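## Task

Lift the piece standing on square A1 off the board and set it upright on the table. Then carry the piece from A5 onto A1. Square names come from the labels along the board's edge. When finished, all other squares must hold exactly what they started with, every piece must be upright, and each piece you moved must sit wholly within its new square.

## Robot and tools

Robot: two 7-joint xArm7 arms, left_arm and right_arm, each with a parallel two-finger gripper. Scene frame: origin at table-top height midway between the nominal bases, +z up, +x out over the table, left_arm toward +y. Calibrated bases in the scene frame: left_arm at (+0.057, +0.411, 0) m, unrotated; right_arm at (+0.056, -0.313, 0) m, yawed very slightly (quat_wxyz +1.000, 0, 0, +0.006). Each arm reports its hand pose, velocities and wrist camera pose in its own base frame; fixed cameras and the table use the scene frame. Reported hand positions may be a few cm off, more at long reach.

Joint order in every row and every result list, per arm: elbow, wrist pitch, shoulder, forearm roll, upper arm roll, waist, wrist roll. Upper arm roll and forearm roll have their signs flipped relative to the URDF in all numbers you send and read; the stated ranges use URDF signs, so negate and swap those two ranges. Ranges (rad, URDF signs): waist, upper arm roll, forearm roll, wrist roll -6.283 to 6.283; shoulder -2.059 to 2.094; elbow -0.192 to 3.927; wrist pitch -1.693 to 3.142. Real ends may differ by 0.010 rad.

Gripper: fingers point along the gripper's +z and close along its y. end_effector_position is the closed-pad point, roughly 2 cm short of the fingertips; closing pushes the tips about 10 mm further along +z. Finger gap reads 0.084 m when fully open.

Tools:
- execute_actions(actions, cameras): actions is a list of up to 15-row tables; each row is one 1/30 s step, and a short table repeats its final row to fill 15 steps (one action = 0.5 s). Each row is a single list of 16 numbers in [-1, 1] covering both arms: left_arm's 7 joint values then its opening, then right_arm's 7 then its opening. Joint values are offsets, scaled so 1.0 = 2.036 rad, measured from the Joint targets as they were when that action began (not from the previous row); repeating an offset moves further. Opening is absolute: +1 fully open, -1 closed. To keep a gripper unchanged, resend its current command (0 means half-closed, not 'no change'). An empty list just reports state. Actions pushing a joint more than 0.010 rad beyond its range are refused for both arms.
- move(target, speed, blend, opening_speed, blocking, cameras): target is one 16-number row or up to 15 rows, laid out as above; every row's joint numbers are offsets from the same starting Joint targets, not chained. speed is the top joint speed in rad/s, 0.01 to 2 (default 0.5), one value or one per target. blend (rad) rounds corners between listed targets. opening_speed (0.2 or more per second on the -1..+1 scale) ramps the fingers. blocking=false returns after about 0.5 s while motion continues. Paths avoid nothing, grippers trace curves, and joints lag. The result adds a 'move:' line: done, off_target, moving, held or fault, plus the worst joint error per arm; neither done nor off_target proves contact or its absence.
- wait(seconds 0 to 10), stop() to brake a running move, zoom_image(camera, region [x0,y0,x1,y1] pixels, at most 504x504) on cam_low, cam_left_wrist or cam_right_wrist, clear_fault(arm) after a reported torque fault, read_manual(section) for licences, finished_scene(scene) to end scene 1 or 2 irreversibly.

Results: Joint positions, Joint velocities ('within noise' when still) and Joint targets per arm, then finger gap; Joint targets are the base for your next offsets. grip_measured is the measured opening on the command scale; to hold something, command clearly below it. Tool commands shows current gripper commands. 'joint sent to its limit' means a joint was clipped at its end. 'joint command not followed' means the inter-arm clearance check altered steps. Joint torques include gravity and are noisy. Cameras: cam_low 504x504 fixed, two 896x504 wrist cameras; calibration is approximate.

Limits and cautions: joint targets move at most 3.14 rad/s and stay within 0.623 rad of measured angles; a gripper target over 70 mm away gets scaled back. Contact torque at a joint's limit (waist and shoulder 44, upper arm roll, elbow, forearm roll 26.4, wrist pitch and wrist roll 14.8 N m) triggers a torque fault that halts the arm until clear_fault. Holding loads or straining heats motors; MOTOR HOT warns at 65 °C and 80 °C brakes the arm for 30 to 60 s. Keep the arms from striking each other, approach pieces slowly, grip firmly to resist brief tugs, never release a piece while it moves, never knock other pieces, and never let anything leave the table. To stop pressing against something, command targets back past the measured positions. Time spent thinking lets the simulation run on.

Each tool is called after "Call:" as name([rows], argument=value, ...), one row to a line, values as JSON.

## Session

Call:
execute_actions(actions=[])

Scene clock: 0.00 s.
left_arm: end_effector_position=(+0.3726, -0.3797, +0.2955) grip_measured=+1.00 end_effector_quat_wxyz=(-0.035, +0.999, +0.024, +0.030) | right_arm: end_effector_position=(+0.1075, -0.4721, +0.1815) grip_measured=+1.00 end_effector_quat_wxyz=(-0.416, +0.111, +0.902, +0.011)
Joint names: [elbow, wrist pitch, shoulder, forearm roll, upper arm roll, waist, wrist roll]
Joint positions: left_arm=[1.55 1.371 0.194 -0.097 0.016 -0.821 -0.905 0.084] | right_arm=[1.529 1.679 0.502 0.679 -0.152 -1.152 2.548 0.084]
Joint velocities: within noise
Joint torques (N m): no reading
Joint targets: left_arm=[1.550 1.371 0.194 -0.097 0.016 -0.821 -0.905] | right_arm=[1.529 1.679 0.502 0.679 -0.152 -1.152 2.548]
Tool commands: left_gripper/opening=+1.0 right_gripper/opening=+1.0
camera_calibration:
cam_left_wrist: T_world_to_cam=[[0.0540332, -0.996323, -0.0664926, -0.347767], [-0.997138, -0.0503116, -0.0564269, 0.437166], [0.052874, 0.0693513, -0.99619, 0.430976], [0, 0, 0, 1]] pos_world=[0.431919, -0.354382, 0.430878]
cam_right_wrist: T_world_to_cam=[[0.201997, 0.978294, -0.0462287, 0.480774], [0.625918, -0.165255, -0.762179, 0.0620469], [-0.753275, 0.125023, -0.645714, 0.387123], [0, 0, 0, 1]] pos_world=[0.155659, -0.508484, 0.319487]

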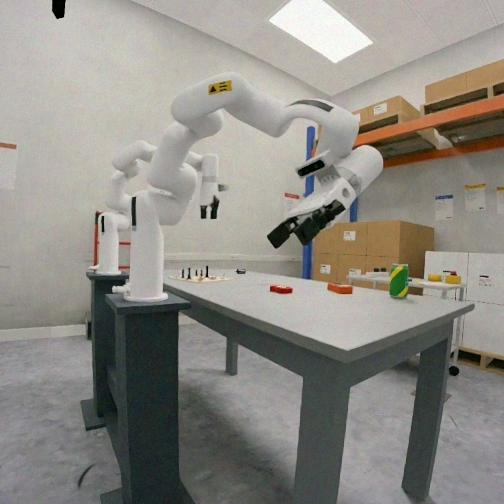

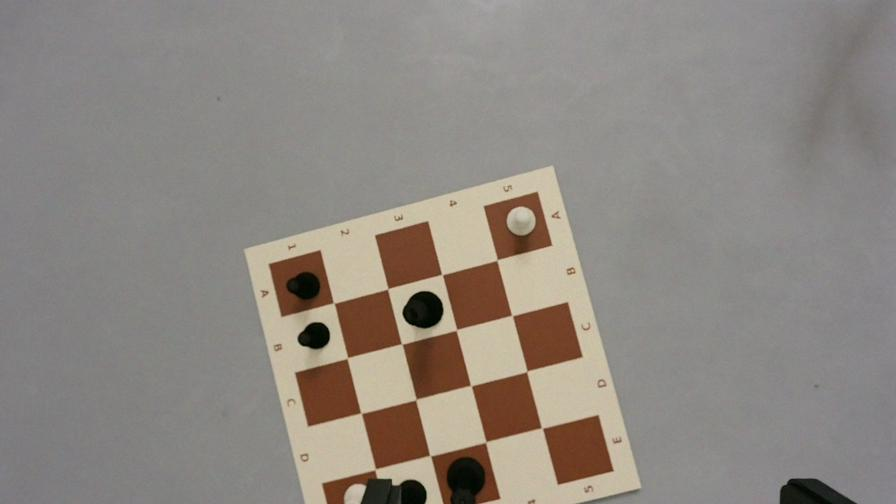

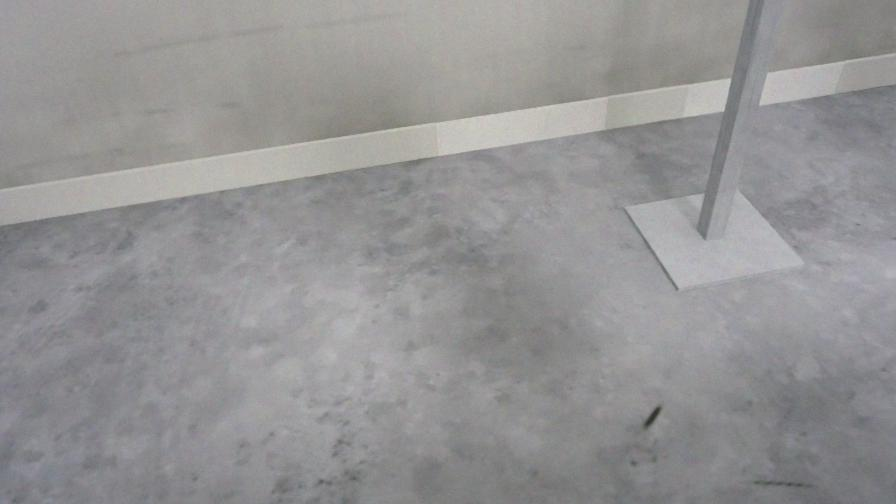

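Call:
zoom_image(camera="cam_left_wrist", region=[240, 150, 660, 504])

Call:
zoom_image(camera="cam_left_wrist", region=[240, 230, 370, 360])

Call:
zoom_image(camera="cam_left_wrist", region=[460, 160, 590, 290])

Scaled by 1.200 from the camera's 896x504 image, which has a finer 1280x720 frame.

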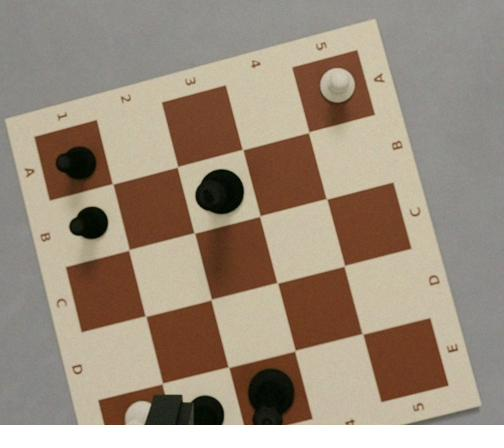

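Scaled by 3.877 from the camera's 896x504 image, which has a finer 1280x720 frame.

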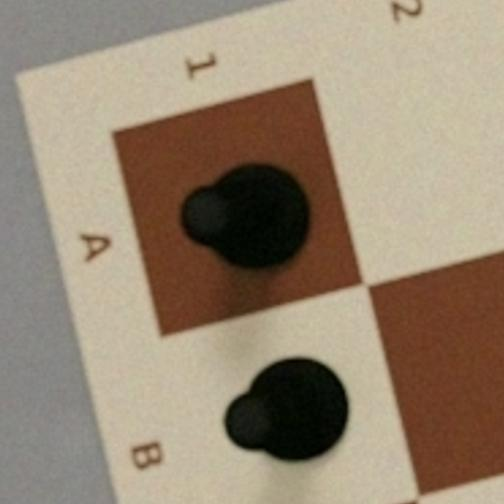

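Scaled by 3.877 from the camera's 896x504 image, which has a finer 1280x720 frame.

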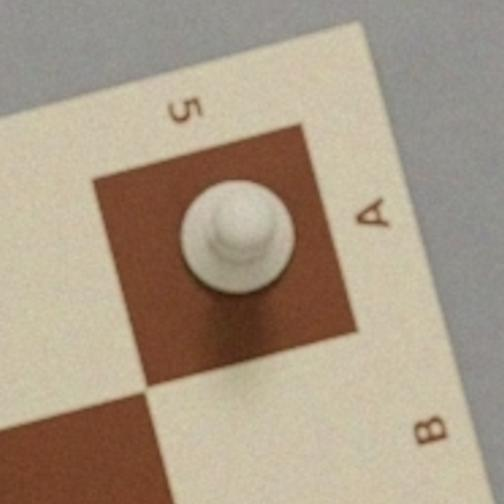

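Call:
move(target=[-0.27462, -0.29272, 0.01074, 0.04764, -0.00786, 0.16049, 0.05012, 0.0, 0, 0, 0, 0, 0, 0, 0, 1], speed=0.6, cameras=["cam_left_wrist"])

Call:
zoom_image(camera="cam_left_wrist", region=[420, 324, 600, 504])

Call:
zoom_image(camera="cam_left_wrist", region=[440, 284, 660, 504])

Scene clock: 10.80 s.
left_arm: end_effector_position=(+0.4268, -0.2302, +0.1000) grip_measured=-0.01 end_effector_quat_wxyz=(+0.000, +0.988, +0.154, +0.000) | right_arm: end_effector_position=(+0.1075, -0.4721, +0.1815) grip_measured=+1.00 end_effector_quat_wxyz=(-0.416, +0.111, +0.902, +0.011)
Joint names: [elbow, wrist pitch, shoulder, forearm roll, upper arm roll, waist, wrist roll]
Joint positions: left_arm=[0.991 0.775 0.216 0 0 -0.494 -0.803 0.044] | right_arm=[1.529 1.679 0.502 0.679 -0.152 -1.152 2.548 0.084]
Joint velocities: within noise
Joint torques (N m): left_arm=[17.96 -1.61 -26.27 0.43 -0.25 2.79 0.24] | right_arm=[11.37 0.2 -20.89 1.48 -0.87 0.06 0.28]
Joint targets: left_arm=[0.991 0.775 0.216 0.000 0.000 -0.494 -0.803] | right_arm=[1.529 1.679 0.502 0.679 -0.152 -1.152 2.548]
move: done
camera_calibration:
cam_left_wrist: T_world_to_cam=[[0.30751, -0.951542, 0.00227675, -0.319598], [-0.951531, -0.307492, 0.00603041, 0.402792], [-0.00503811, -0.00402081, -0.999979, 0.231252], [0, 0, 0, 1]] pos_world=[0.482713, -0.179325, 0.229546]
Images, in order (width x height): cam_left_wrist 896x504.

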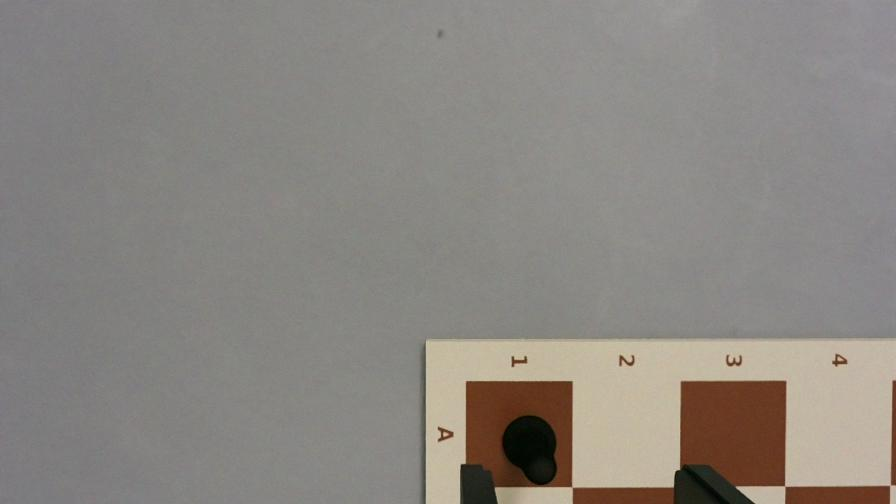

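Scaled by 2.800 from the camera's 896x504 image, which has a finer 1280x720 frame.

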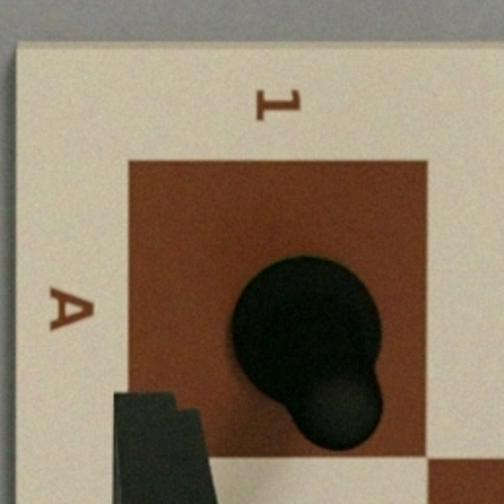

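Scaled by 2.291 from the camera's 896x504 image, which has a finer 1280x720 frame.

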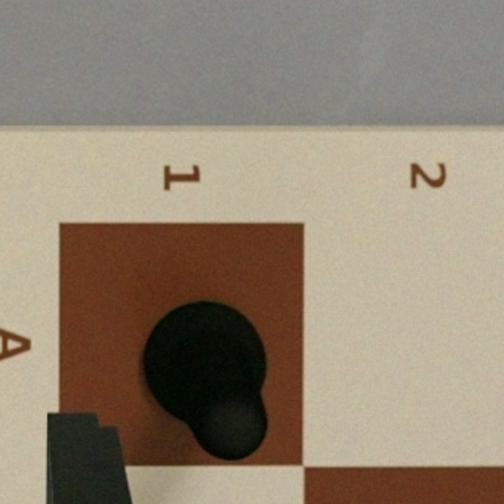

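Call:
move([
  [-0.00569, -0.01364, 0.00794, 0, 0, 0.00247, 0.00248, 0.0, 0, 0, 0, 0, 0, 0, 0, 1],
  [-0.01785, -0.08071, 0.06284, 0, 0, 0.00247, 0.00248, 0.0, 0, 0, 0, 0, 0, 0, 0, 1],
], speed=[0.1, 0.15], blend=[0.008, 0], cameras=["cam_left_wrist"])

Call:
zoom_image(camera="cam_left_wrist", region=[460, 404, 700, 504])

Scene clock: 17.80 s.
left_arm: end_effector_position=(+0.4271, -0.2276, +0.0376) grip_measured=-0.01 end_effector_quat_wxyz=(+0.000, +0.988, +0.154, +0.000) | right_arm: end_effector_position=(+0.1075, -0.4721, +0.1815) grip_measured=+1.00 end_effector_quat_wxyz=(-0.416, +0.111, +0.902, +0.011)
Joint names: [elbow, wrist pitch, shoulder, forearm roll, upper arm roll, waist, wrist roll]
Joint positions: left_arm=[0.954 0.611 0.344 0 0 -0.489 -0.798 0.044] | right_arm=[1.529 1.679 0.502 0.679 -0.152 -1.152 2.548 0.084]
Joint velocities: within noise
Joint torques (N m): left_arm=[16.04 -1.65 -27.35 0.17 -0.56 2.91 0.31] | right_arm=[11.46 0.3 -20.92 1.48 -1.05 0.1 0.31]
Joint targets: left_arm=[0.954 0.611 0.344 0.000 0.000 -0.489 -0.798] | right_arm=[1.529 1.679 0.502 0.679 -0.152 -1.152 2.548]
move: done
camera_calibration:
cam_left_wrist: T_world_to_cam=[[0.307586, -0.951518, 0.00228227, -0.317077], [-0.951507, -0.307568, 0.00601034, 0.404257], [-0.005017, -0.00402029, -0.999979, 0.168784], [0, 0, 0, 1]] pos_world=[0.483029, -0.176689, 0.167074]
Images, in order (width x height): cam_left_wrist 896x504.

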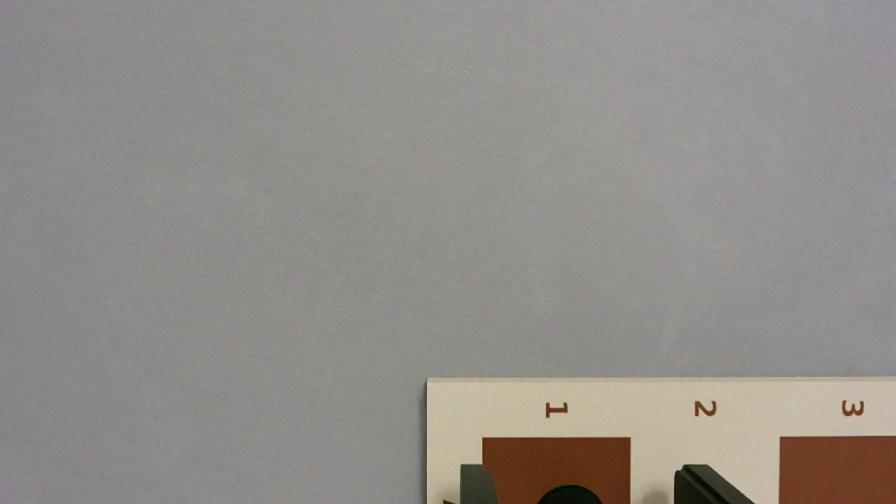

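Scaled by 2.100 from the camera's 896x504 image, which has a finer 1280x720 frame.

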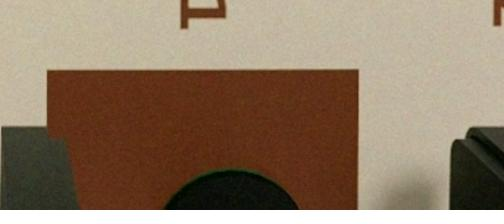

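Call:
move(target=[0, 0, 0, 0, 0, 0, 0, -1.0, 0, 0, 0, 0, 0, 0, 0, 1], opening_speed=0.6, cameras=["cam_left_wrist"])

Call:
zoom_image(camera="cam_left_wrist", region=[500, 424, 660, 504])

Scene clock: 20.83 s.
left_arm: end_effector_position=(+0.4271, -0.2276, +0.0376) grip_measured=-0.78 end_effector_quat_wxyz=(+0.000, +0.988, +0.154, +0.000) | right_arm: end_effector_position=(+0.1075, -0.4721, +0.1815) grip_measured=+1.00 end_effector_quat_wxyz=(-0.416, +0.111, +0.902, +0.011)
Joint names: [elbow, wrist pitch, shoulder, forearm roll, upper arm roll, waist, wrist roll]
Joint positions: left_arm=[0.954 0.611 0.344 0 0 -0.489 -0.798 0.01] | right_arm=[1.529 1.679 0.502 0.679 -0.152 -1.152 2.548 0.084]
Joint velocities: within noise
Joint torques (N m): left_arm=[16.85 -1.39 -27.98 -0.09 -0.55 2.16 0.26] | right_arm=[11.49 0.29 -20.77 1.48 -1.04 0.29 0.36]
Joint targets: left_arm=[0.954 0.611 0.344 0.000 0.000 -0.489 -0.798] | right_arm=[1.529 1.679 0.502 0.679 -0.152 -1.152 2.548]
move: done
camera_calibration:
cam_left_wrist: T_world_to_cam=[[0.307585, -0.951518, 0.00225586, -0.317068], [-0.951507, -0.307567, 0.00603446, 0.404249], [-0.00504807, -0.00400258, -0.999979, 0.168782], [0, 0, 0, 1]] pos_world=[0.483023, -0.176687, 0.167054]
Images, in order (width x height): cam_left_wrist 896x504.

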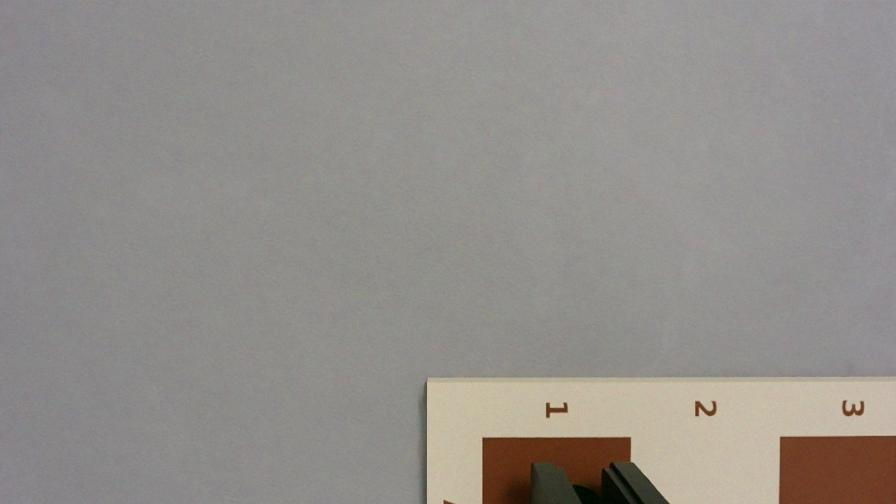

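Scaled by 3.150 from the camera's 896x504 image, which has a finer 1280x720 frame.

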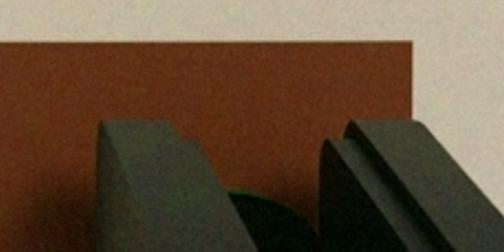

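Call:
move([
  [0.01044, 0.06055, -0.05009, 0, 0, 0, 0, -1.0, 0, 0, 0, 0, 0, 0, 0, 1],
  [-0.09095, 0.03395, -0.12489, 0, 0, 0.06346, 0.06346, -1.0, 0, 0, 0, 0, 0, 0, 0, 1],
  [-0.10178, -0.03124, -0.07053, 0, 0, 0.06346, 0.06346, -1.0, 0, 0, 0, 0, 0, 0, 0, 1],
], speed=[0.15, 0.3, 0.12], blend=[0.02, 0.015, 0], cameras=["cam_left_wrist"])

Call:
zoom_image(camera="cam_left_wrist", region=[500, 424, 660, 504])

Scene clock: 27.47 s.
left_arm: end_effector_position=(+0.4024, -0.1516, +0.0401) grip_measured=-0.78 end_effector_quat_wxyz=(+0.000, +0.988, +0.154, +0.000) | right_arm: end_effector_position=(+0.1075, -0.4721, +0.1815) grip_measured=+1.00 end_effector_quat_wxyz=(-0.416, +0.111, +0.902, +0.011)
Joint names: [elbow, wrist pitch, shoulder, forearm roll, upper arm roll, waist, wrist roll]
Joint positions: left_arm=[0.747 0.548 0.2 0 0 -0.36 -0.669 0.01] | right_arm=[1.529 1.679 0.502 0.679 -0.152 -1.152 2.548 0.084]
Joint velocities: within noise
Joint torques (N m): left_arm=[15.49 -1.66 -23.07 0.02 0.41 2.72 -0.06] | right_arm=[11.53 0.27 -21.02 1.47 -0.97 0.18 0.34]
Joint targets: left_arm=[0.747 0.548 0.200 0.000 0.000 -0.360 -0.669] | right_arm=[1.529 1.679 0.502 0.679 -0.152 -1.152 2.548]
move: done
camera_calibration:
cam_left_wrist: T_world_to_cam=[[0.307573, -0.951522, 0.00227916, -0.237168], [-0.951511, -0.307556, 0.00601427, 0.40404], [-0.00502174, -0.00401847, -0.999979, 0.171459], [0, 0, 0, 1]] pos_world=[0.458256, -0.100717, 0.169566]
Images, in order (width x height): cam_left_wrist 896x504.

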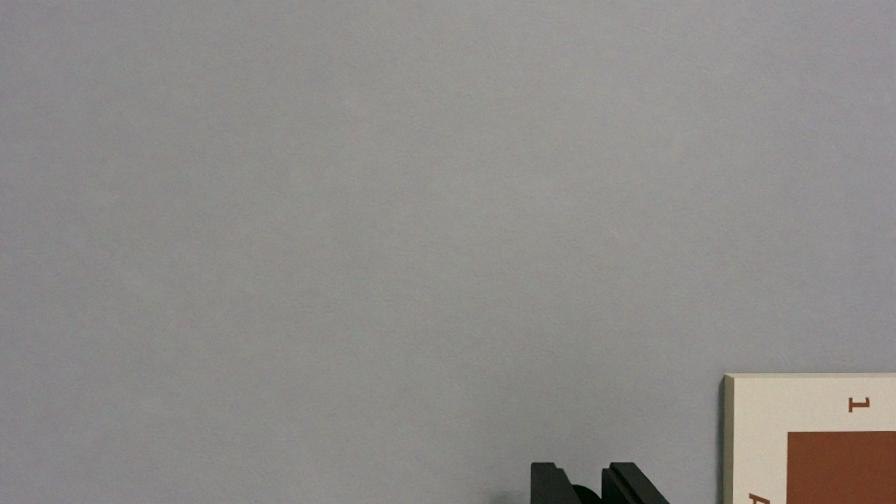

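Scaled by 3.150 from the camera's 896x504 image, which has a finer 1280x720 frame.

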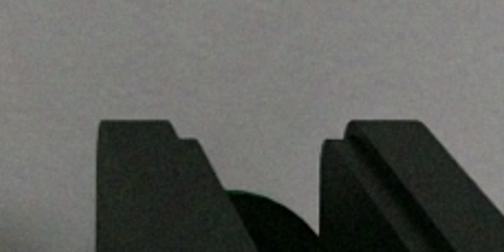

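Call:
move(target=[-0.00072, -0.00924, 0.00852, 0, 0, 0, 0, -1.0, 0, 0, 0, 0, 0, 0, 0, 1], speed=0.04, cameras=[])

Call:
move(target=[-0.00005, -0.00071, 0.00066, 0, 0, 0, 0, -1.0, 0, 0, 0, 0, 0, 0, 0, 1], speed=0.02, cameras=[])

Call:
move(target=[-0.00005, -0.00071, 0.00066, 0, 0, 0, 0, -1.0, 0, 0, 0, 0, 0, 0, 0, 1], speed=0.02, cameras=[])

Scene clock: 30.20 s.
left_arm: end_effector_position=(+0.4024, -0.1516, +0.0336) grip_measured=-0.78 end_effector_quat_wxyz=(+0.000, +0.988, +0.154, +0.000) | right_arm: end_effector_position=(+0.1075, -0.4721, +0.1815) grip_measured=+1.00 end_effector_quat_wxyz=(-0.416, +0.111, +0.902, +0.011)
Joint names: [elbow, wrist pitch, shoulder, forearm roll, upper arm roll, waist, wrist roll]
Joint positions: left_arm=[0.746 0.529 0.217 0 0 -0.36 -0.669 0.01] | right_arm=[1.529 1.679 0.502 0.679 -0.152 -1.152 2.548 0.084]
Joint velocities: within noise
Joint torques (N m): left_arm=[15.14 -1.44 -23.41 0.03 0.47 2.34 -0.05] | right_arm=[11.53 0.26 -20.95 1.63 -1.07 0.17 0.34]
Joint targets: left_arm=[0.746 0.529 0.217 0.000 0.000 -0.360 -0.669] | right_arm=[1.529 1.679 0.502 0.679 -0.152 -1.152 2.548]
move: done
No camera images: "cameras" was empty.

Scene clock: 30.90 s.
left_arm: end_effector_position=(+0.4024, -0.1516, +0.0331) grip_measured=-0.78 end_effector_quat_wxyz=(+0.000, +0.988, +0.154, +0.000) | right_arm: end_effector_position=(+0.1075, -0.4721, +0.1815) grip_measured=+1.00 end_effector_quat_wxyz=(-0.416, +0.111, +0.902, +0.011)
Joint names: [elbow, wrist pitch, shoulder, forearm roll, upper arm roll, waist, wrist roll]
Joint positions: left_arm=[0.746 0.527 0.219 0 0 -0.36 -0.669 0.01] | right_arm=[1.529 1.679 0.502 0.679 -0.152 -1.152 2.548 0.084]
Joint velocities: within noise
Joint torques (N m): left_arm=[15.37 -1.53 -23.22 0.26 -0.09 2.58 -0.13] | right_arm=[11.47 0.27 -21.03 1.63 -0.99 0.56 0.3]
Joint targets: left_arm=[0.746 0.527 0.219 0.000 0.000 -0.360 -0.669] | right_arm=[1.529 1.679 0.502 0.679 -0.152 -1.152 2.548]
move: done
No camera images: "cameras" was empty.

Scene clock: 31.60 s.
left_arm: end_effector_position=(+0.4024, -0.1516, +0.0326) grip_measured=-0.78 end_effector_quat_wxyz=(+0.000, +0.988, +0.154, +0.000) | right_arm: end_effector_position=(+0.1075, -0.4721, +0.1815) grip_measured=+1.00 end_effector_quat_wxyz=(-0.416, +0.111, +0.902, +0.011)
Joint names: [elbow, wrist pitch, shoulder, forearm roll, upper arm roll, waist, wrist roll]
Joint positions: left_arm=[0.746 0.526 0.22 0 0 -0.36 -0.669 0.01] | right_arm=[1.529 1.679 0.502 0.679 -0.152 -1.152 2.548 0.084]
Joint velocities: within noise
Joint torques (N m): left_arm=[15.42 -1.64 -23.66 -0.04 0.05 2.15 -0.15] | right_arm=[11.41 0.28 -21.17 1.61 -0.99 0.4 0.33]
Joint targets: left_arm=[0.746 0.526 0.220 0.000 0.000 -0.360 -0.669] | right_arm=[1.529 1.679 0.502 0.679 -0.152 -1.152 2.548]
move: done
No camera images: "cameras" was empty.

Call:
move(target=[-0.00004, -0.00057, 0.00053, 0, 0, 0, 0, -1.0, 0, 0, 0, 0, 0, 0, 0, 1], speed=0.02, cameras=[])

Call:
move(target=[-0.00004, -0.00057, 0.00053, 0, 0, 0, 0, -1.0, 0, 0, 0, 0, 0, 0, 0, 1], speed=0.02, cameras=[])

Scene clock: 33.07 s.
left_arm: end_effector_position=(+0.4024, -0.1516, +0.0322) grip_measured=-0.78 end_effector_quat_wxyz=(+0.000, +0.988, +0.154, +0.000) | right_arm: end_effector_position=(+0.1075, -0.4721, +0.1815) grip_measured=+1.00 end_effector_quat_wxyz=(-0.416, +0.111, +0.902, +0.011)
Joint names: [elbow, wrist pitch, shoulder, forearm roll, upper arm roll, waist, wrist roll]
Joint positions: left_arm=[0.746 0.525 0.221 0 0 -0.36 -0.669 0.01] | right_arm=[1.529 1.679 0.502 0.679 -0.152 -1.152 2.548 0.084]
Joint velocities: within noise
Joint torques (N m): left_arm=[15.1 -1.65 -23.28 0.01 -0.28 2.26 -0.03] | right_arm=[11.51 0.28 -21.02 1.55 -0.95 0.31 0.34]
Joint targets: left_arm=[0.746 0.525 0.221 0.000 0.000 -0.360 -0.669] | right_arm=[1.529 1.679 0.502 0.679 -0.152 -1.152 2.548]
move: done
No camera images: "cameras" was empty.

Scene clock: 33.77 s.
left_arm: end_effector_position=(+0.4023, -0.1516, +0.0318) grip_measured=-0.78 end_effector_quat_wxyz=(+0.000, +0.988, +0.154, +0.000) | right_arm: end_effector_position=(+0.1075, -0.4721, +0.1815) grip_measured=+1.00 end_effector_quat_wxyz=(-0.416, +0.111, +0.902, +0.011)
Joint names: [elbow, wrist pitch, shoulder, forearm roll, upper arm roll, waist, wrist roll]
Joint positions: left_arm=[0.745 0.524 0.222 0 0 -0.36 -0.669 0.01] | right_arm=[1.529 1.679 0.502 0.679 -0.152 -1.152 2.548 0.084]
Joint velocities: within noise
Joint torques (N m): left_arm=[15.34 -1.69 -23.07 -0.06 -0.05 2 -0.25] | right_arm=[11.54 0.3 -21.18 1.6 -1 0.46 0.36]
Joint targets: left_arm=[0.745 0.524 0.222 0.000 0.000 -0.360 -0.669] | right_arm=[1.529 1.679 0.502 0.679 -0.152 -1.152 2.548]
move: done
No camera images: "cameras" was empty.

Call:
move(target=[-0.00004, -0.00057, 0.00053, 0, 0, 0, 0, -1.0, 0, 0, 0, 0, 0, 0, 0, 1], speed=0.02, cameras=[])

Call:
move(target=[-0.00004, -0.00057, 0.00053, 0, 0, 0, 0, -1.0, 0, 0, 0, 0, 0, 0, 0, 1], speed=0.02, cameras=["cam_left_wrist"])

Call:
zoom_image(camera="cam_left_wrist", region=[500, 424, 660, 504])

Scene clock: 35.27 s.
left_arm: end_effector_position=(+0.4023, -0.1516, +0.0314) grip_measured=-0.78 end_effector_quat_wxyz=(+0.000, +0.988, +0.154, +0.000) | right_arm: end_effector_position=(+0.1075, -0.4721, +0.1815) grip_measured=+1.00 end_effector_quat_wxyz=(-0.416, +0.111, +0.902, +0.011)
Joint names: [elbow, wrist pitch, shoulder, forearm roll, upper arm roll, waist, wrist roll]
Joint positions: left_arm=[0.745 0.522 0.223 0 0 -0.36 -0.669 0.01] | right_arm=[1.529 1.679 0.502 0.679 -0.152 -1.152 2.548 0.084]
Joint velocities: within noise
Joint torques (N m): left_arm=[15.18 -1.69 -23.81 0 -0.24 2.31 -0.1] | right_arm=[11.46 0.35 -21.04 1.6 -0.91 0.37 0.37]
Joint targets: left_arm=[0.745 0.522 0.223 0.000 0.000 -0.360 -0.669] | right_arm=[1.529 1.679 0.502 0.679 -0.152 -1.152 2.548]
move: done
No camera images: "cameras" was empty.

Scene clock: 35.97 s.
left_arm: end_effector_position=(+0.4024, -0.1516, +0.0310) grip_measured=-0.78 end_effector_quat_wxyz=(+0.000, +0.988, +0.154, +0.000) | right_arm: end_effector_position=(+0.1075, -0.4721, +0.1815) grip_measured=+1.00 end_effector_quat_wxyz=(-0.416, +0.111, +0.902, +0.011)
Joint names: [elbow, wrist pitch, shoulder, forearm roll, upper arm roll, waist, wrist roll]
Joint positions: left_arm=[0.745 0.521 0.224 0 0 -0.36 -0.669 0.01] | right_arm=[1.529 1.679 0.502 0.679 -0.152 -1.152 2.548 0.084]
Joint velocities: within noise
Joint torques (N m): left_arm=[12.68 -1.44 -18.72 0.06 -0.32 1.78 -0.05] | right_arm=[11.53 0.29 -21.13 1.61 -1.08 0.45 0.35]
Joint targets: left_arm=[0.745 0.521 0.224 0.000 0.000 -0.360 -0.669] | right_arm=[1.529 1.679 0.502 0.679 -0.152 -1.152 2.548]
move: done
camera_calibration:
cam_left_wrist: T_world_to_cam=[[0.307592, -0.951516, 0.00233274, -0.23716], [-0.951506, -0.307574, 0.00594518, 0.404099], [-0.00493944, -0.0040483, -0.99998, 0.162341], [0, 0, 0, 1]] pos_world=[0.458252, -0.100714, 0.160488]
Images, in order (width x height): cam_left_wrist 896x504.

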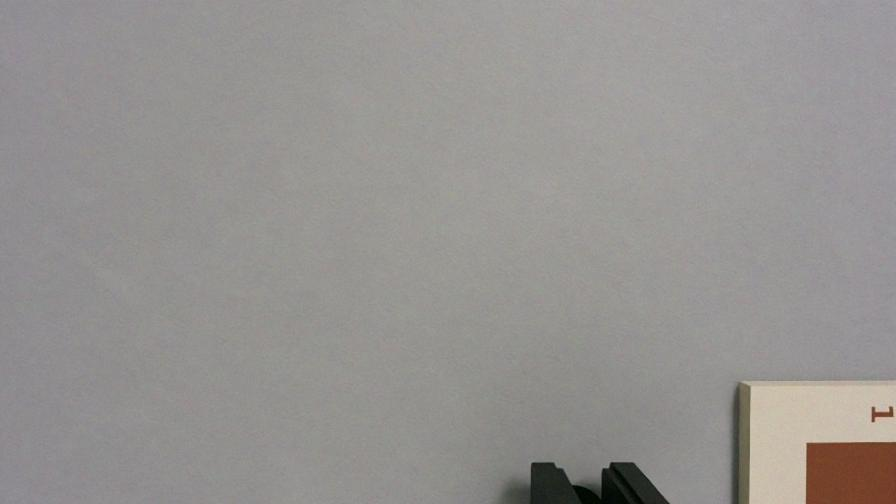

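Scaled by 3.150 from the camera's 896x504 image, which has a finer 1280x720 frame.

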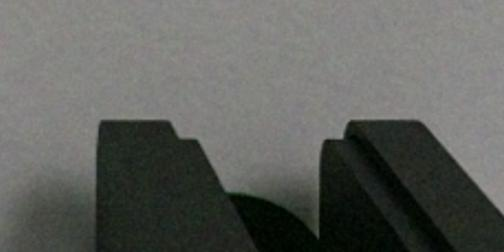

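Call:
move(target=[0.00003, 0.00045, -0.00042, 0, 0, 0, 0, -1.0, 0, 0, 0, 0, 0, 0, 0, 1], speed=0.02, cameras=[])

Call:
move(target=[0, 0, 0, 0, 0, 0, 0, 0.0, 0, 0, 0, 0, 0, 0, 0, 1], opening_speed=0.5, cameras=["cam_left_wrist"])

Call:
zoom_image(camera="cam_left_wrist", region=[480, 404, 680, 504])

Scene clock: 37.47 s.
left_arm: end_effector_position=(+0.4023, -0.1516, +0.0312) grip_measured=-0.78 end_effector_quat_wxyz=(+0.000, +0.988, +0.154, +0.000) | right_arm: end_effector_position=(+0.1075, -0.4721, +0.1815) grip_measured=+1.00 end_effector_quat_wxyz=(-0.416, +0.111, +0.902, +0.011)
Joint names: [elbow, wrist pitch, shoulder, forearm roll, upper arm roll, waist, wrist roll]
Joint positions: left_arm=[0.745 0.522 0.224 0 0 -0.36 -0.669 0.01] | right_arm=[1.529 1.679 0.502 0.679 -0.152 -1.152 2.548 0.084]
Joint velocities: within noise
Joint torques (N m): left_arm=[15.45 -0.91 -26.51 -0.14 -0.13 1.99 -0.06] | right_arm=[11.5 0.32 -21.11 1.75 -0.93 0.37 0.3]
Joint targets: left_arm=[0.745 0.522 0.224 0.000 0.000 -0.360 -0.669] | right_arm=[1.529 1.679 0.502 0.679 -0.152 -1.152 2.548]
move: done
No camera images: "cameras" was empty.

Scene clock: 39.70 s.
left_arm: end_effector_position=(+0.4023, -0.1516, +0.0313) grip_measured=-0.01 end_effector_quat_wxyz=(+0.000, +0.988, +0.154, +0.000) | right_arm: end_effector_position=(+0.1075, -0.4721, +0.1815) grip_measured=+1.00 end_effector_quat_wxyz=(-0.416, +0.111, +0.902, +0.011)
Joint names: [elbow, wrist pitch, shoulder, forearm roll, upper arm roll, waist, wrist roll]
Joint positions: left_arm=[0.745 0.522 0.224 0 0 -0.36 -0.669 0.044] | right_arm=[1.529 1.679 0.502 0.679 -0.152 -1.152 2.548 0.084]
Joint velocities: within noise
Joint torques (N m): left_arm=[16.38 -1.48 -27.07 0.03 -0.05 2.1 -0.13] | right_arm=[11.54 0.31 -21.26 1.66 -1.02 0.39 0.33]
Joint targets: left_arm=[0.745 0.522 0.224 0.000 0.000 -0.360 -0.669] | right_arm=[1.529 1.679 0.502 0.679 -0.152 -1.152 2.548]
move: done
camera_calibration:
cam_left_wrist: T_world_to_cam=[[0.307592, -0.951516, 0.00225561, -0.237134], [-0.951505, -0.307574, 0.00604198, 0.404064], [-0.00505527, -0.00400468, -0.999979, 0.162672], [0, 0, 0, 1]] pos_world=[0.458232, -0.100706, 0.160762]
Images, in order (width x height): cam_left_wrist 896x504.

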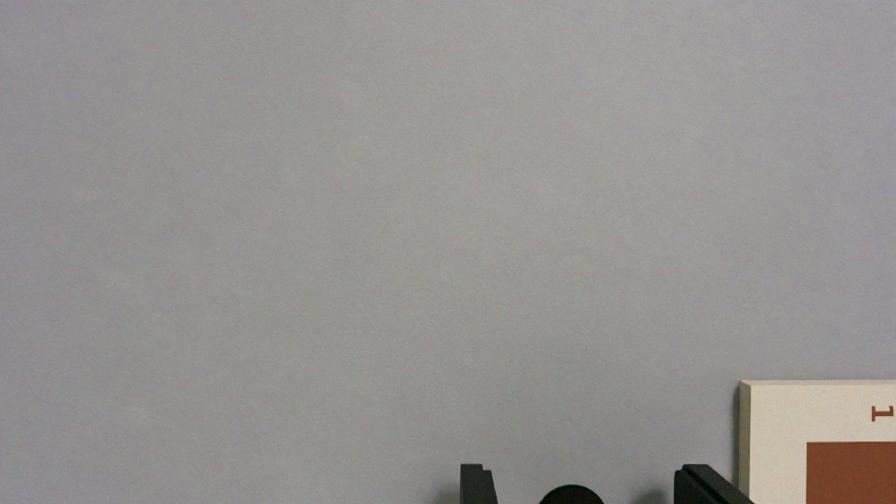

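Scaled by 2.520 from the camera's 896x504 image, which has a finer 1280x720 frame.

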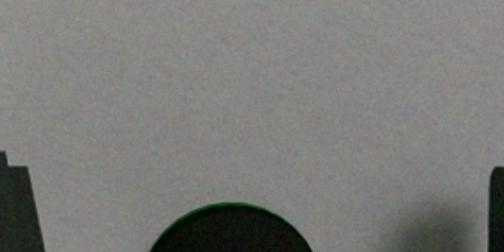

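Call:
move([
  [0.03872, 0.1586, -0.11987, 0, 0, 0, 0, 0.0, 0, 0, 0, 0, 0, 0, 0, 1],
  [0.40673, 0.25967, 0.14707, 0, 0, -0.14575, -0.14575, 0.0, 0, 0, 0, 0, 0, 0, 0, 1],
  [0.38556, 0.21469, 0.17088, 0, 0, -0.14575, -0.14575, 0.0, 0, 0, 0, 0, 0, 0, 0, 1],
], speed=[0.25, 0.5, 0.2], blend=[0.04, 0.03, 0], cameras=["cam_left_wrist"])

Call:
zoom_image(camera="cam_left_wrist", region=[420, 324, 600, 504])

Call:
zoom_image(camera="cam_left_wrist", region=[120, 324, 620, 504])

Scene clock: 47.83 s.
left_arm: end_effector_position=(+0.4778, -0.3686, +0.1003) grip_measured=-0.01 end_effector_quat_wxyz=(+0.000, +0.988, +0.154, +0.000) | right_arm: end_effector_position=(+0.1075, -0.4721, +0.1815) grip_measured=+1.00 end_effector_quat_wxyz=(-0.416, +0.111, +0.902, +0.011)
Joint names: [elbow, wrist pitch, shoulder, forearm roll, upper arm roll, waist, wrist roll]
Joint positions: left_arm=[1.53 0.959 0.571 0 0 -0.657 -0.965 0.044] | right_arm=[1.529 1.679 0.502 0.679 -0.152 -1.152 2.548 0.084]
Joint velocities: within noise
Joint torques (N m): left_arm=[19.4 -1.73 -35.77 0.15 -0.04 -2.39 -0.08] | right_arm=[11.49 0.27 -21.08 1.73 -1.06 0.45 0.34]
Joint targets: left_arm=[1.530 0.959 0.571 0.000 0.000 -0.657 -0.965] | right_arm=[1.529 1.679 0.502 0.679 -0.152 -1.152 2.548]
move: done
camera_calibration:
cam_left_wrist: T_world_to_cam=[[0.307579, -0.95152, 0.00226098, -0.466914], [-0.951509, -0.307561, 0.00607604, 0.408673], [-0.00508609, -0.00402021, -0.999979, 0.231181], [0, 0, 0, 1]] pos_world=[0.533645, -0.317657, 0.229748]
Images, in order (width x height): cam_left_wrist 896x504.

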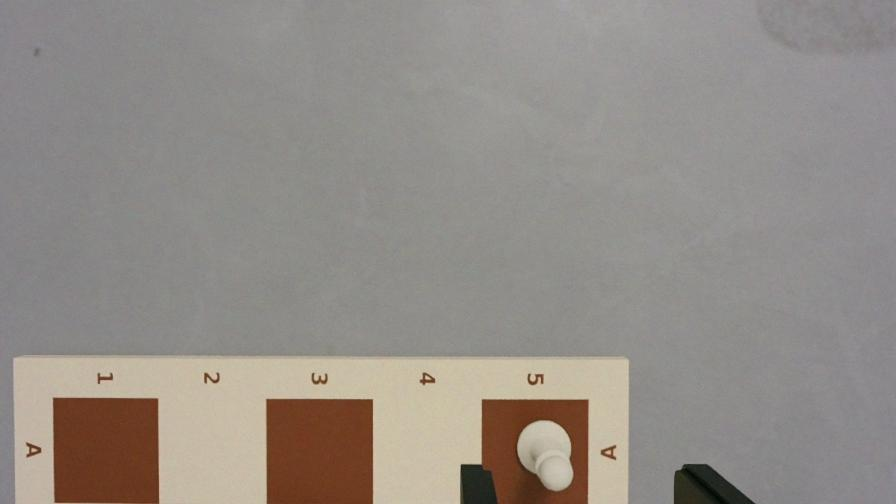

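Scaled by 2.800 from the camera's 896x504 image, which has a finer 1280x720 frame.

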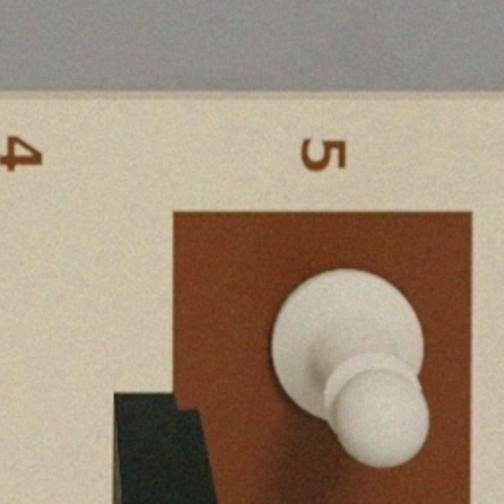

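Scaled by 1.008 from the camera's 896x504 image, which has a finer 1280x720 frame.

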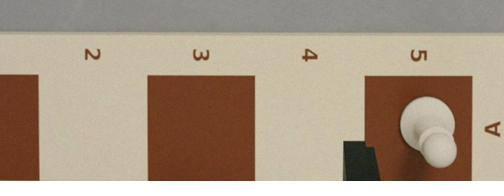

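Call:
move([
  [-0.0003, -0.01406, 0.01375, 0, 0, -0.00138, -0.00138, 0.0, 0, 0, 0, 0, 0, 0, 0, 1],
  [-0.0111, -0.06219, 0.05109, 0, 0, -0.00138, -0.00138, 0.0, 0, 0, 0, 0, 0, 0, 0, 1],
], speed=[0.1, 0.12], blend=[0.008, 0], cameras=["cam_left_wrist"])

Call:
zoom_image(camera="cam_left_wrist", region=[460, 404, 700, 504])

Scene clock: 52.77 s.
left_arm: end_effector_position=(+0.4784, -0.3712, +0.0381) grip_measured=-0.01 end_effector_quat_wxyz=(+0.000, +0.988, +0.154, +0.000) | right_arm: end_effector_position=(+0.1075, -0.4721, +0.1815) grip_measured=+1.00 end_effector_quat_wxyz=(-0.416, +0.111, +0.902, +0.011)
Joint names: [elbow, wrist pitch, shoulder, forearm roll, upper arm roll, waist, wrist roll]
Joint positions: left_arm=[1.508 0.833 0.675 0 0 -0.66 -0.968 0.044] | right_arm=[1.529 1.679 0.502 0.679 -0.152 -1.152 2.548 0.084]
Joint velocities: within noise
Joint torques (N m): left_arm=[18.58 -1.64 -36.68 0.21 0.28 -2.46 -0.21] | right_arm=[11.49 0.23 -21.1 1.64 -1.05 0.52 0.38]
Joint targets: left_arm=[1.508 0.833 0.675 0.000 0.000 -0.660 -0.968] | right_arm=[1.529 1.679 0.502 0.679 -0.152 -1.152 2.548]
move: done
camera_calibration:
cam_left_wrist: T_world_to_cam=[[0.307583, -0.951519, 0.00225557, -0.469477], [-0.951508, -0.307565, 0.00608091, 0.408835], [-0.00509236, -0.00401658, -0.999979, 0.169016], [0, 0, 0, 1]] pos_world=[0.534274, -0.320294, 0.167585]
Images, in order (width x height): cam_left_wrist 896x504.

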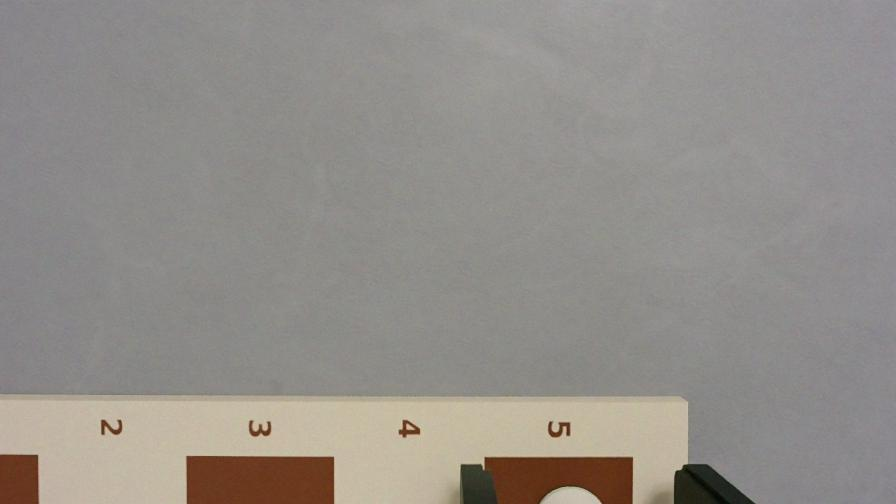

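Scaled by 2.100 from the camera's 896x504 image, which has a finer 1280x720 frame.

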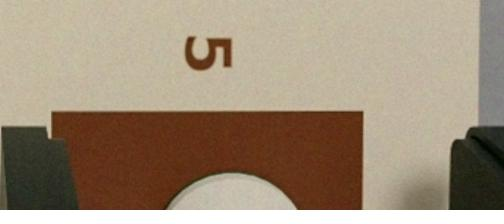

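Call:
move(target=[0, 0, 0, 0, 0, 0, 0, -1.0, 0, 0, 0, 0, 0, 0, 0, 1], opening_speed=0.6, cameras=["cam_left_wrist"])

Call:
zoom_image(camera="cam_left_wrist", region=[500, 424, 660, 504])

Scene clock: 57.93 s.
left_arm: end_effector_position=(+0.4784, -0.3712, +0.0381) grip_measured=-0.78 end_effector_quat_wxyz=(+0.000, +0.988, +0.154, +0.000) | right_arm: end_effector_position=(+0.1075, -0.4721, +0.1815) grip_measured=+1.00 end_effector_quat_wxyz=(-0.416, +0.111, +0.902, +0.011)
Joint names: [elbow, wrist pitch, shoulder, forearm roll, upper arm roll, waist, wrist roll]
Joint positions: left_arm=[1.508 0.833 0.675 0 0 -0.66 -0.968 0.01] | right_arm=[1.529 1.679 0.502 0.679 -0.152 -1.152 2.548 0.084]
Joint velocities: within noise
Joint torques (N m): left_arm=[19.7 -1.16 -37.53 0.58 0.21 -1.79 -0.09] | right_arm=[11.49 0.3 -21.02 1.72 -1.01 0.63 0.31]
Joint targets: left_arm=[1.508 0.833 0.675 0.000 0.000 -0.660 -0.968] | right_arm=[1.529 1.679 0.502 0.679 -0.152 -1.152 2.548]
move: done
camera_calibration:
cam_left_wrist: T_world_to_cam=[[0.307583, -0.951519, 0.00221037, -0.469462], [-0.951507, -0.307565, 0.00611163, 0.408826], [-0.0051355, -0.00398302, -0.999979, 0.169014], [0, 0, 0, 1]] pos_world=[0.534267, -0.320289, 0.16755]
Images, in order (width x height): cam_left_wrist 896x504.

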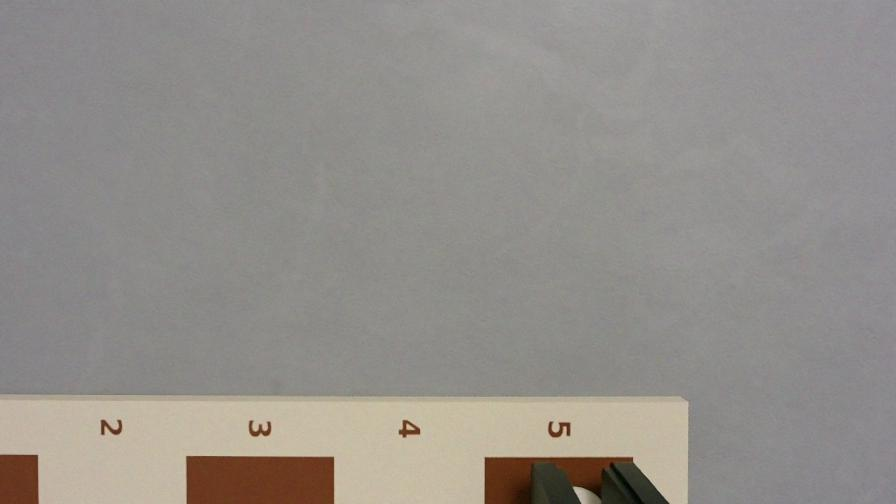

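Scaled by 3.150 from the camera's 896x504 image, which has a finer 1280x720 frame.

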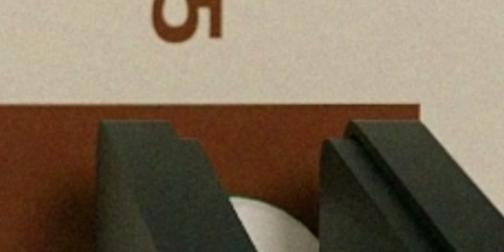

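Call:
move([
  [0.03787, 0.1092, -0.07133, 0, 0, 0, 0, -1.0, 0, 0, 0, 0, 0, 0, 0, 1],
  [-0.23767, 0.02417, -0.26183, 0, 0, 0.08787, 0.08787, -1.0, 0, 0, 0, 0, 0, 0, 0, 1],
  [-0.26311, -0.04877, -0.21434, 0, 0, 0.08787, 0.08787, -1.0, 0, 0, 0, 0, 0, 0, 0, 1],
], speed=[0.2, 0.45, 0.2], blend=[0.03, 0.03, 0], cameras=["cam_left_wrist"])

Call:
zoom_image(camera="cam_left_wrist", region=[460, 364, 660, 504])

Call:
zoom_image(camera="cam_left_wrist", region=[200, 364, 400, 504])

Scene clock: 65.50 s.
left_arm: end_effector_position=(+0.4282, -0.2235, +0.0850) grip_measured=-0.78 end_effector_quat_wxyz=(+0.000, +0.988, +0.154, +0.000) | right_arm: end_effector_position=(+0.1075, -0.4721, +0.1815) grip_measured=+1.00 end_effector_quat_wxyz=(-0.416, +0.111, +0.902, +0.011)
Joint names: [elbow, wrist pitch, shoulder, forearm roll, upper arm roll, waist, wrist roll]
Joint positions: left_arm=[0.972 0.733 0.239 0 0 -0.481 -0.789 0.01] | right_arm=[1.529 1.679 0.502 0.679 -0.152 -1.152 2.548 0.084]
Joint velocities: within noise
Joint torques (N m): left_arm=[17.5 -1.8 -26.54 0.19 0.68 2.53 0.16] | right_arm=[11.57 0.35 -21.1 1.91 -0.87 0.51 0.31]
Joint targets: left_arm=[0.972 0.733 0.239 0.000 0.000 -0.481 -0.789] | right_arm=[1.529 1.679 0.502 0.679 -0.152 -1.152 2.548]
move: done
camera_calibration:
cam_left_wrist: T_world_to_cam=[[0.307554, -0.951528, 0.00226474, -0.313616], [-0.951517, -0.307536, 0.00603561, 0.406283], [-0.00504656, -0.00401121, -0.999979, 0.216288], [0, 0, 0, 1]] pos_world=[0.48413, -0.1726, 0.214541]
Images, in order (width x height): cam_left_wrist 896x504.

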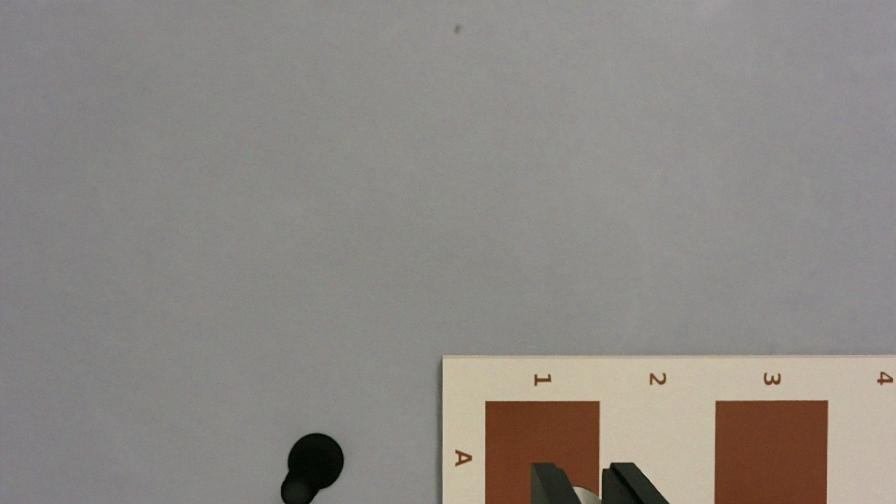

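Scaled by 2.520 from the camera's 896x504 image, which has a finer 1280x720 frame.

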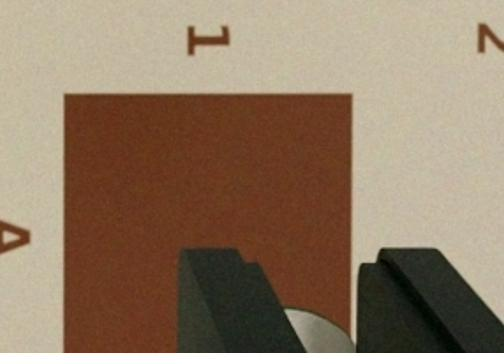

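Scaled by 2.520 from the camera's 896x504 image, which has a finer 1280x720 frame.

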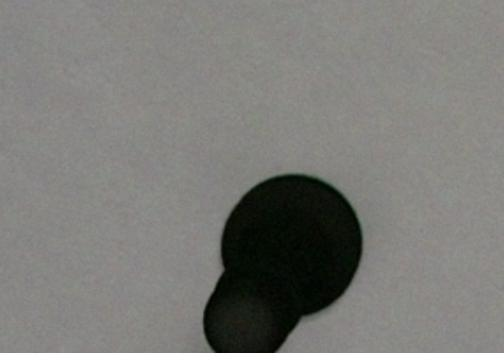

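Call:
move(target=[-0.01028, -0.05879, 0.04851, 0, 0, 0, 0, -1.0, 0, 0, 0, 0, 0, 0, 0, 1], speed=0.12, cameras=["cam_left_wrist"])

Call:
zoom_image(camera="cam_left_wrist", region=[480, 404, 680, 504])

Scene clock: 69.20 s.
left_arm: end_effector_position=(+0.4282, -0.2235, +0.0391) grip_measured=-0.78 end_effector_quat_wxyz=(+0.000, +0.988, +0.154, +0.000) | right_arm: end_effector_position=(+0.1075, -0.4721, +0.1815) grip_measured=+1.00 end_effector_quat_wxyz=(-0.416, +0.111, +0.902, +0.011)
Joint names: [elbow, wrist pitch, shoulder, forearm roll, upper arm roll, waist, wrist roll]
Joint positions: left_arm=[0.951 0.614 0.338 0 0 -0.481 -0.789 0.01] | right_arm=[1.529 1.679 0.502 0.679 -0.152 -1.152 2.548 0.084]
Joint velocities: within noise
Joint torques (N m): left_arm=[16.34 -1.57 -27.76 0.59 0.49 1.87 -0.07] | right_arm=[11.51 0.3 -21.13 1.83 -0.94 0.73 0.34]
Joint targets: left_arm=[0.951 0.614 0.338 0.000 0.000 -0.481 -0.789] | right_arm=[1.529 1.679 0.502 0.679 -0.152 -1.152 2.548]
move: done
camera_calibration:
cam_left_wrist: T_world_to_cam=[[0.307587, -0.951517, 0.0022549, -0.313521], [-0.951507, -0.307569, 0.00603846, 0.406551], [-0.00505217, -0.0040029, -0.999979, 0.170311], [0, 0, 0, 1]] pos_world=[0.484131, -0.172596, 0.16856]
Images, in order (width x height): cam_left_wrist 896x504.

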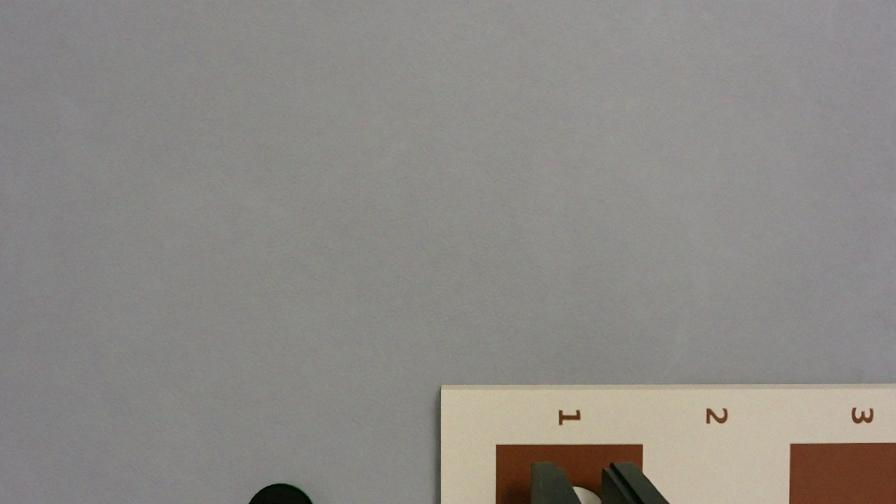

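Scaled by 2.520 from the camera's 896x504 image, which has a finer 1280x720 frame.

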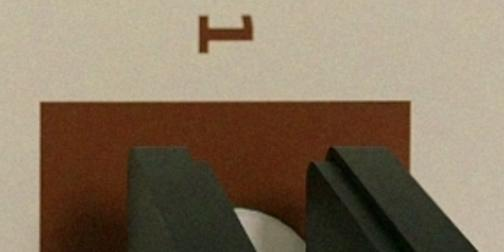

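Call:
move(target=[-0.0001, -0.00124, 0.00114, 0, 0, 0, 0, -1.0, 0, 0, 0, 0, 0, 0, 0, 1], speed=0.02, cameras=[])

Call:
move(target=[-0.00004, -0.0005, 0.00046, 0, 0, 0, 0, -1.0, 0, 0, 0, 0, 0, 0, 0, 1], speed=0.02, cameras=[])

Call:
move(target=[-0.00004, -0.0005, 0.00046, 0, 0, 0, 0, -1.0, 0, 0, 0, 0, 0, 0, 0, 1], speed=0.02, cameras=[])

Scene clock: 71.43 s.
left_arm: end_effector_position=(+0.4282, -0.2235, +0.0380) grip_measured=-0.78 end_effector_quat_wxyz=(+0.000, +0.988, +0.154, +0.000) | right_arm: end_effector_position=(+0.1075, -0.4721, +0.1815) grip_measured=+1.00 end_effector_quat_wxyz=(-0.416, +0.111, +0.902, +0.011)
Joint names: [elbow, wrist pitch, shoulder, forearm roll, upper arm roll, waist, wrist roll]
Joint positions: left_arm=[0.951 0.611 0.34 0 0 -0.481 -0.789 0.01] | right_arm=[1.529 1.679 0.502 0.679 -0.152 -1.152 2.548 0.084]
Joint velocities: within noise
Joint torques (N m): left_arm=[16.34 -1.56 -27.59 0.53 0.53 1.63 0.03] | right_arm=[11.46 0.28 -21 1.82 -0.97 0.61 0.37]
Joint targets: left_arm=[0.951 0.611 0.340 0.000 0.000 -0.481 -0.789] | right_arm=[1.529 1.679 0.502 0.679 -0.152 -1.152 2.548]
move: done
No camera images: "cameras" was empty.

Scene clock: 72.13 s.
left_arm: end_effector_position=(+0.4282, -0.2235, +0.0376) grip_measured=-0.78 end_effector_quat_wxyz=(+0.000, +0.988, +0.154, +0.000) | right_arm: end_effector_position=(+0.1075, -0.4721, +0.1815) grip_measured=+1.00 end_effector_quat_wxyz=(-0.416, +0.111, +0.902, +0.011)
Joint names: [elbow, wrist pitch, shoulder, forearm roll, upper arm roll, waist, wrist roll]
Joint positions: left_arm=[0.951 0.61 0.341 0 0 -0.481 -0.789 0.01] | right_arm=[1.529 1.679 0.502 0.679 -0.152 -1.152 2.548 0.084]
Joint velocities: within noise
Joint torques (N m): left_arm=[16.43 -1.55 -27.38 0.46 0.55 1.32 0.03] | right_arm=[11.52 0.22 -21.1 1.89 -0.94 0.86 0.28]
Joint targets: left_arm=[0.951 0.610 0.341 0.000 0.000 -0.481 -0.789] | right_arm=[1.529 1.679 0.502 0.679 -0.152 -1.152 2.548]
move: done
No camera images: "cameras" was empty.

Scene clock: 72.83 s.
left_arm: end_effector_position=(+0.4283, -0.2235, +0.0373) grip_measured=-0.78 end_effector_quat_wxyz=(+0.000, +0.988, +0.154, +0.000) | right_arm: end_effector_position=(+0.1075, -0.4721, +0.1815) grip_measured=+1.00 end_effector_quat_wxyz=(-0.416, +0.111, +0.902, +0.011)
Joint names: [elbow, wrist pitch, shoulder, forearm roll, upper arm roll, waist, wrist roll]
Joint positions: left_arm=[0.951 0.609 0.342 0 0 -0.481 -0.789 0.01] | right_arm=[1.529 1.679 0.502 0.679 -0.152 -1.152 2.548 0.084]
Joint velocities: within noise
Joint torques (N m): left_arm=[15.42 -1.42 -24.71 0.36 0.27 1.64 -0.02] | right_arm=[11.51 0.27 -20.97 1.82 -0.97 0.73 0.3]
Joint targets: left_arm=[0.951 0.609 0.342 0.000 0.000 -0.481 -0.789] | right_arm=[1.529 1.679 0.502 0.679 -0.152 -1.152 2.548]
move: done
No camera images: "cameras" was empty.


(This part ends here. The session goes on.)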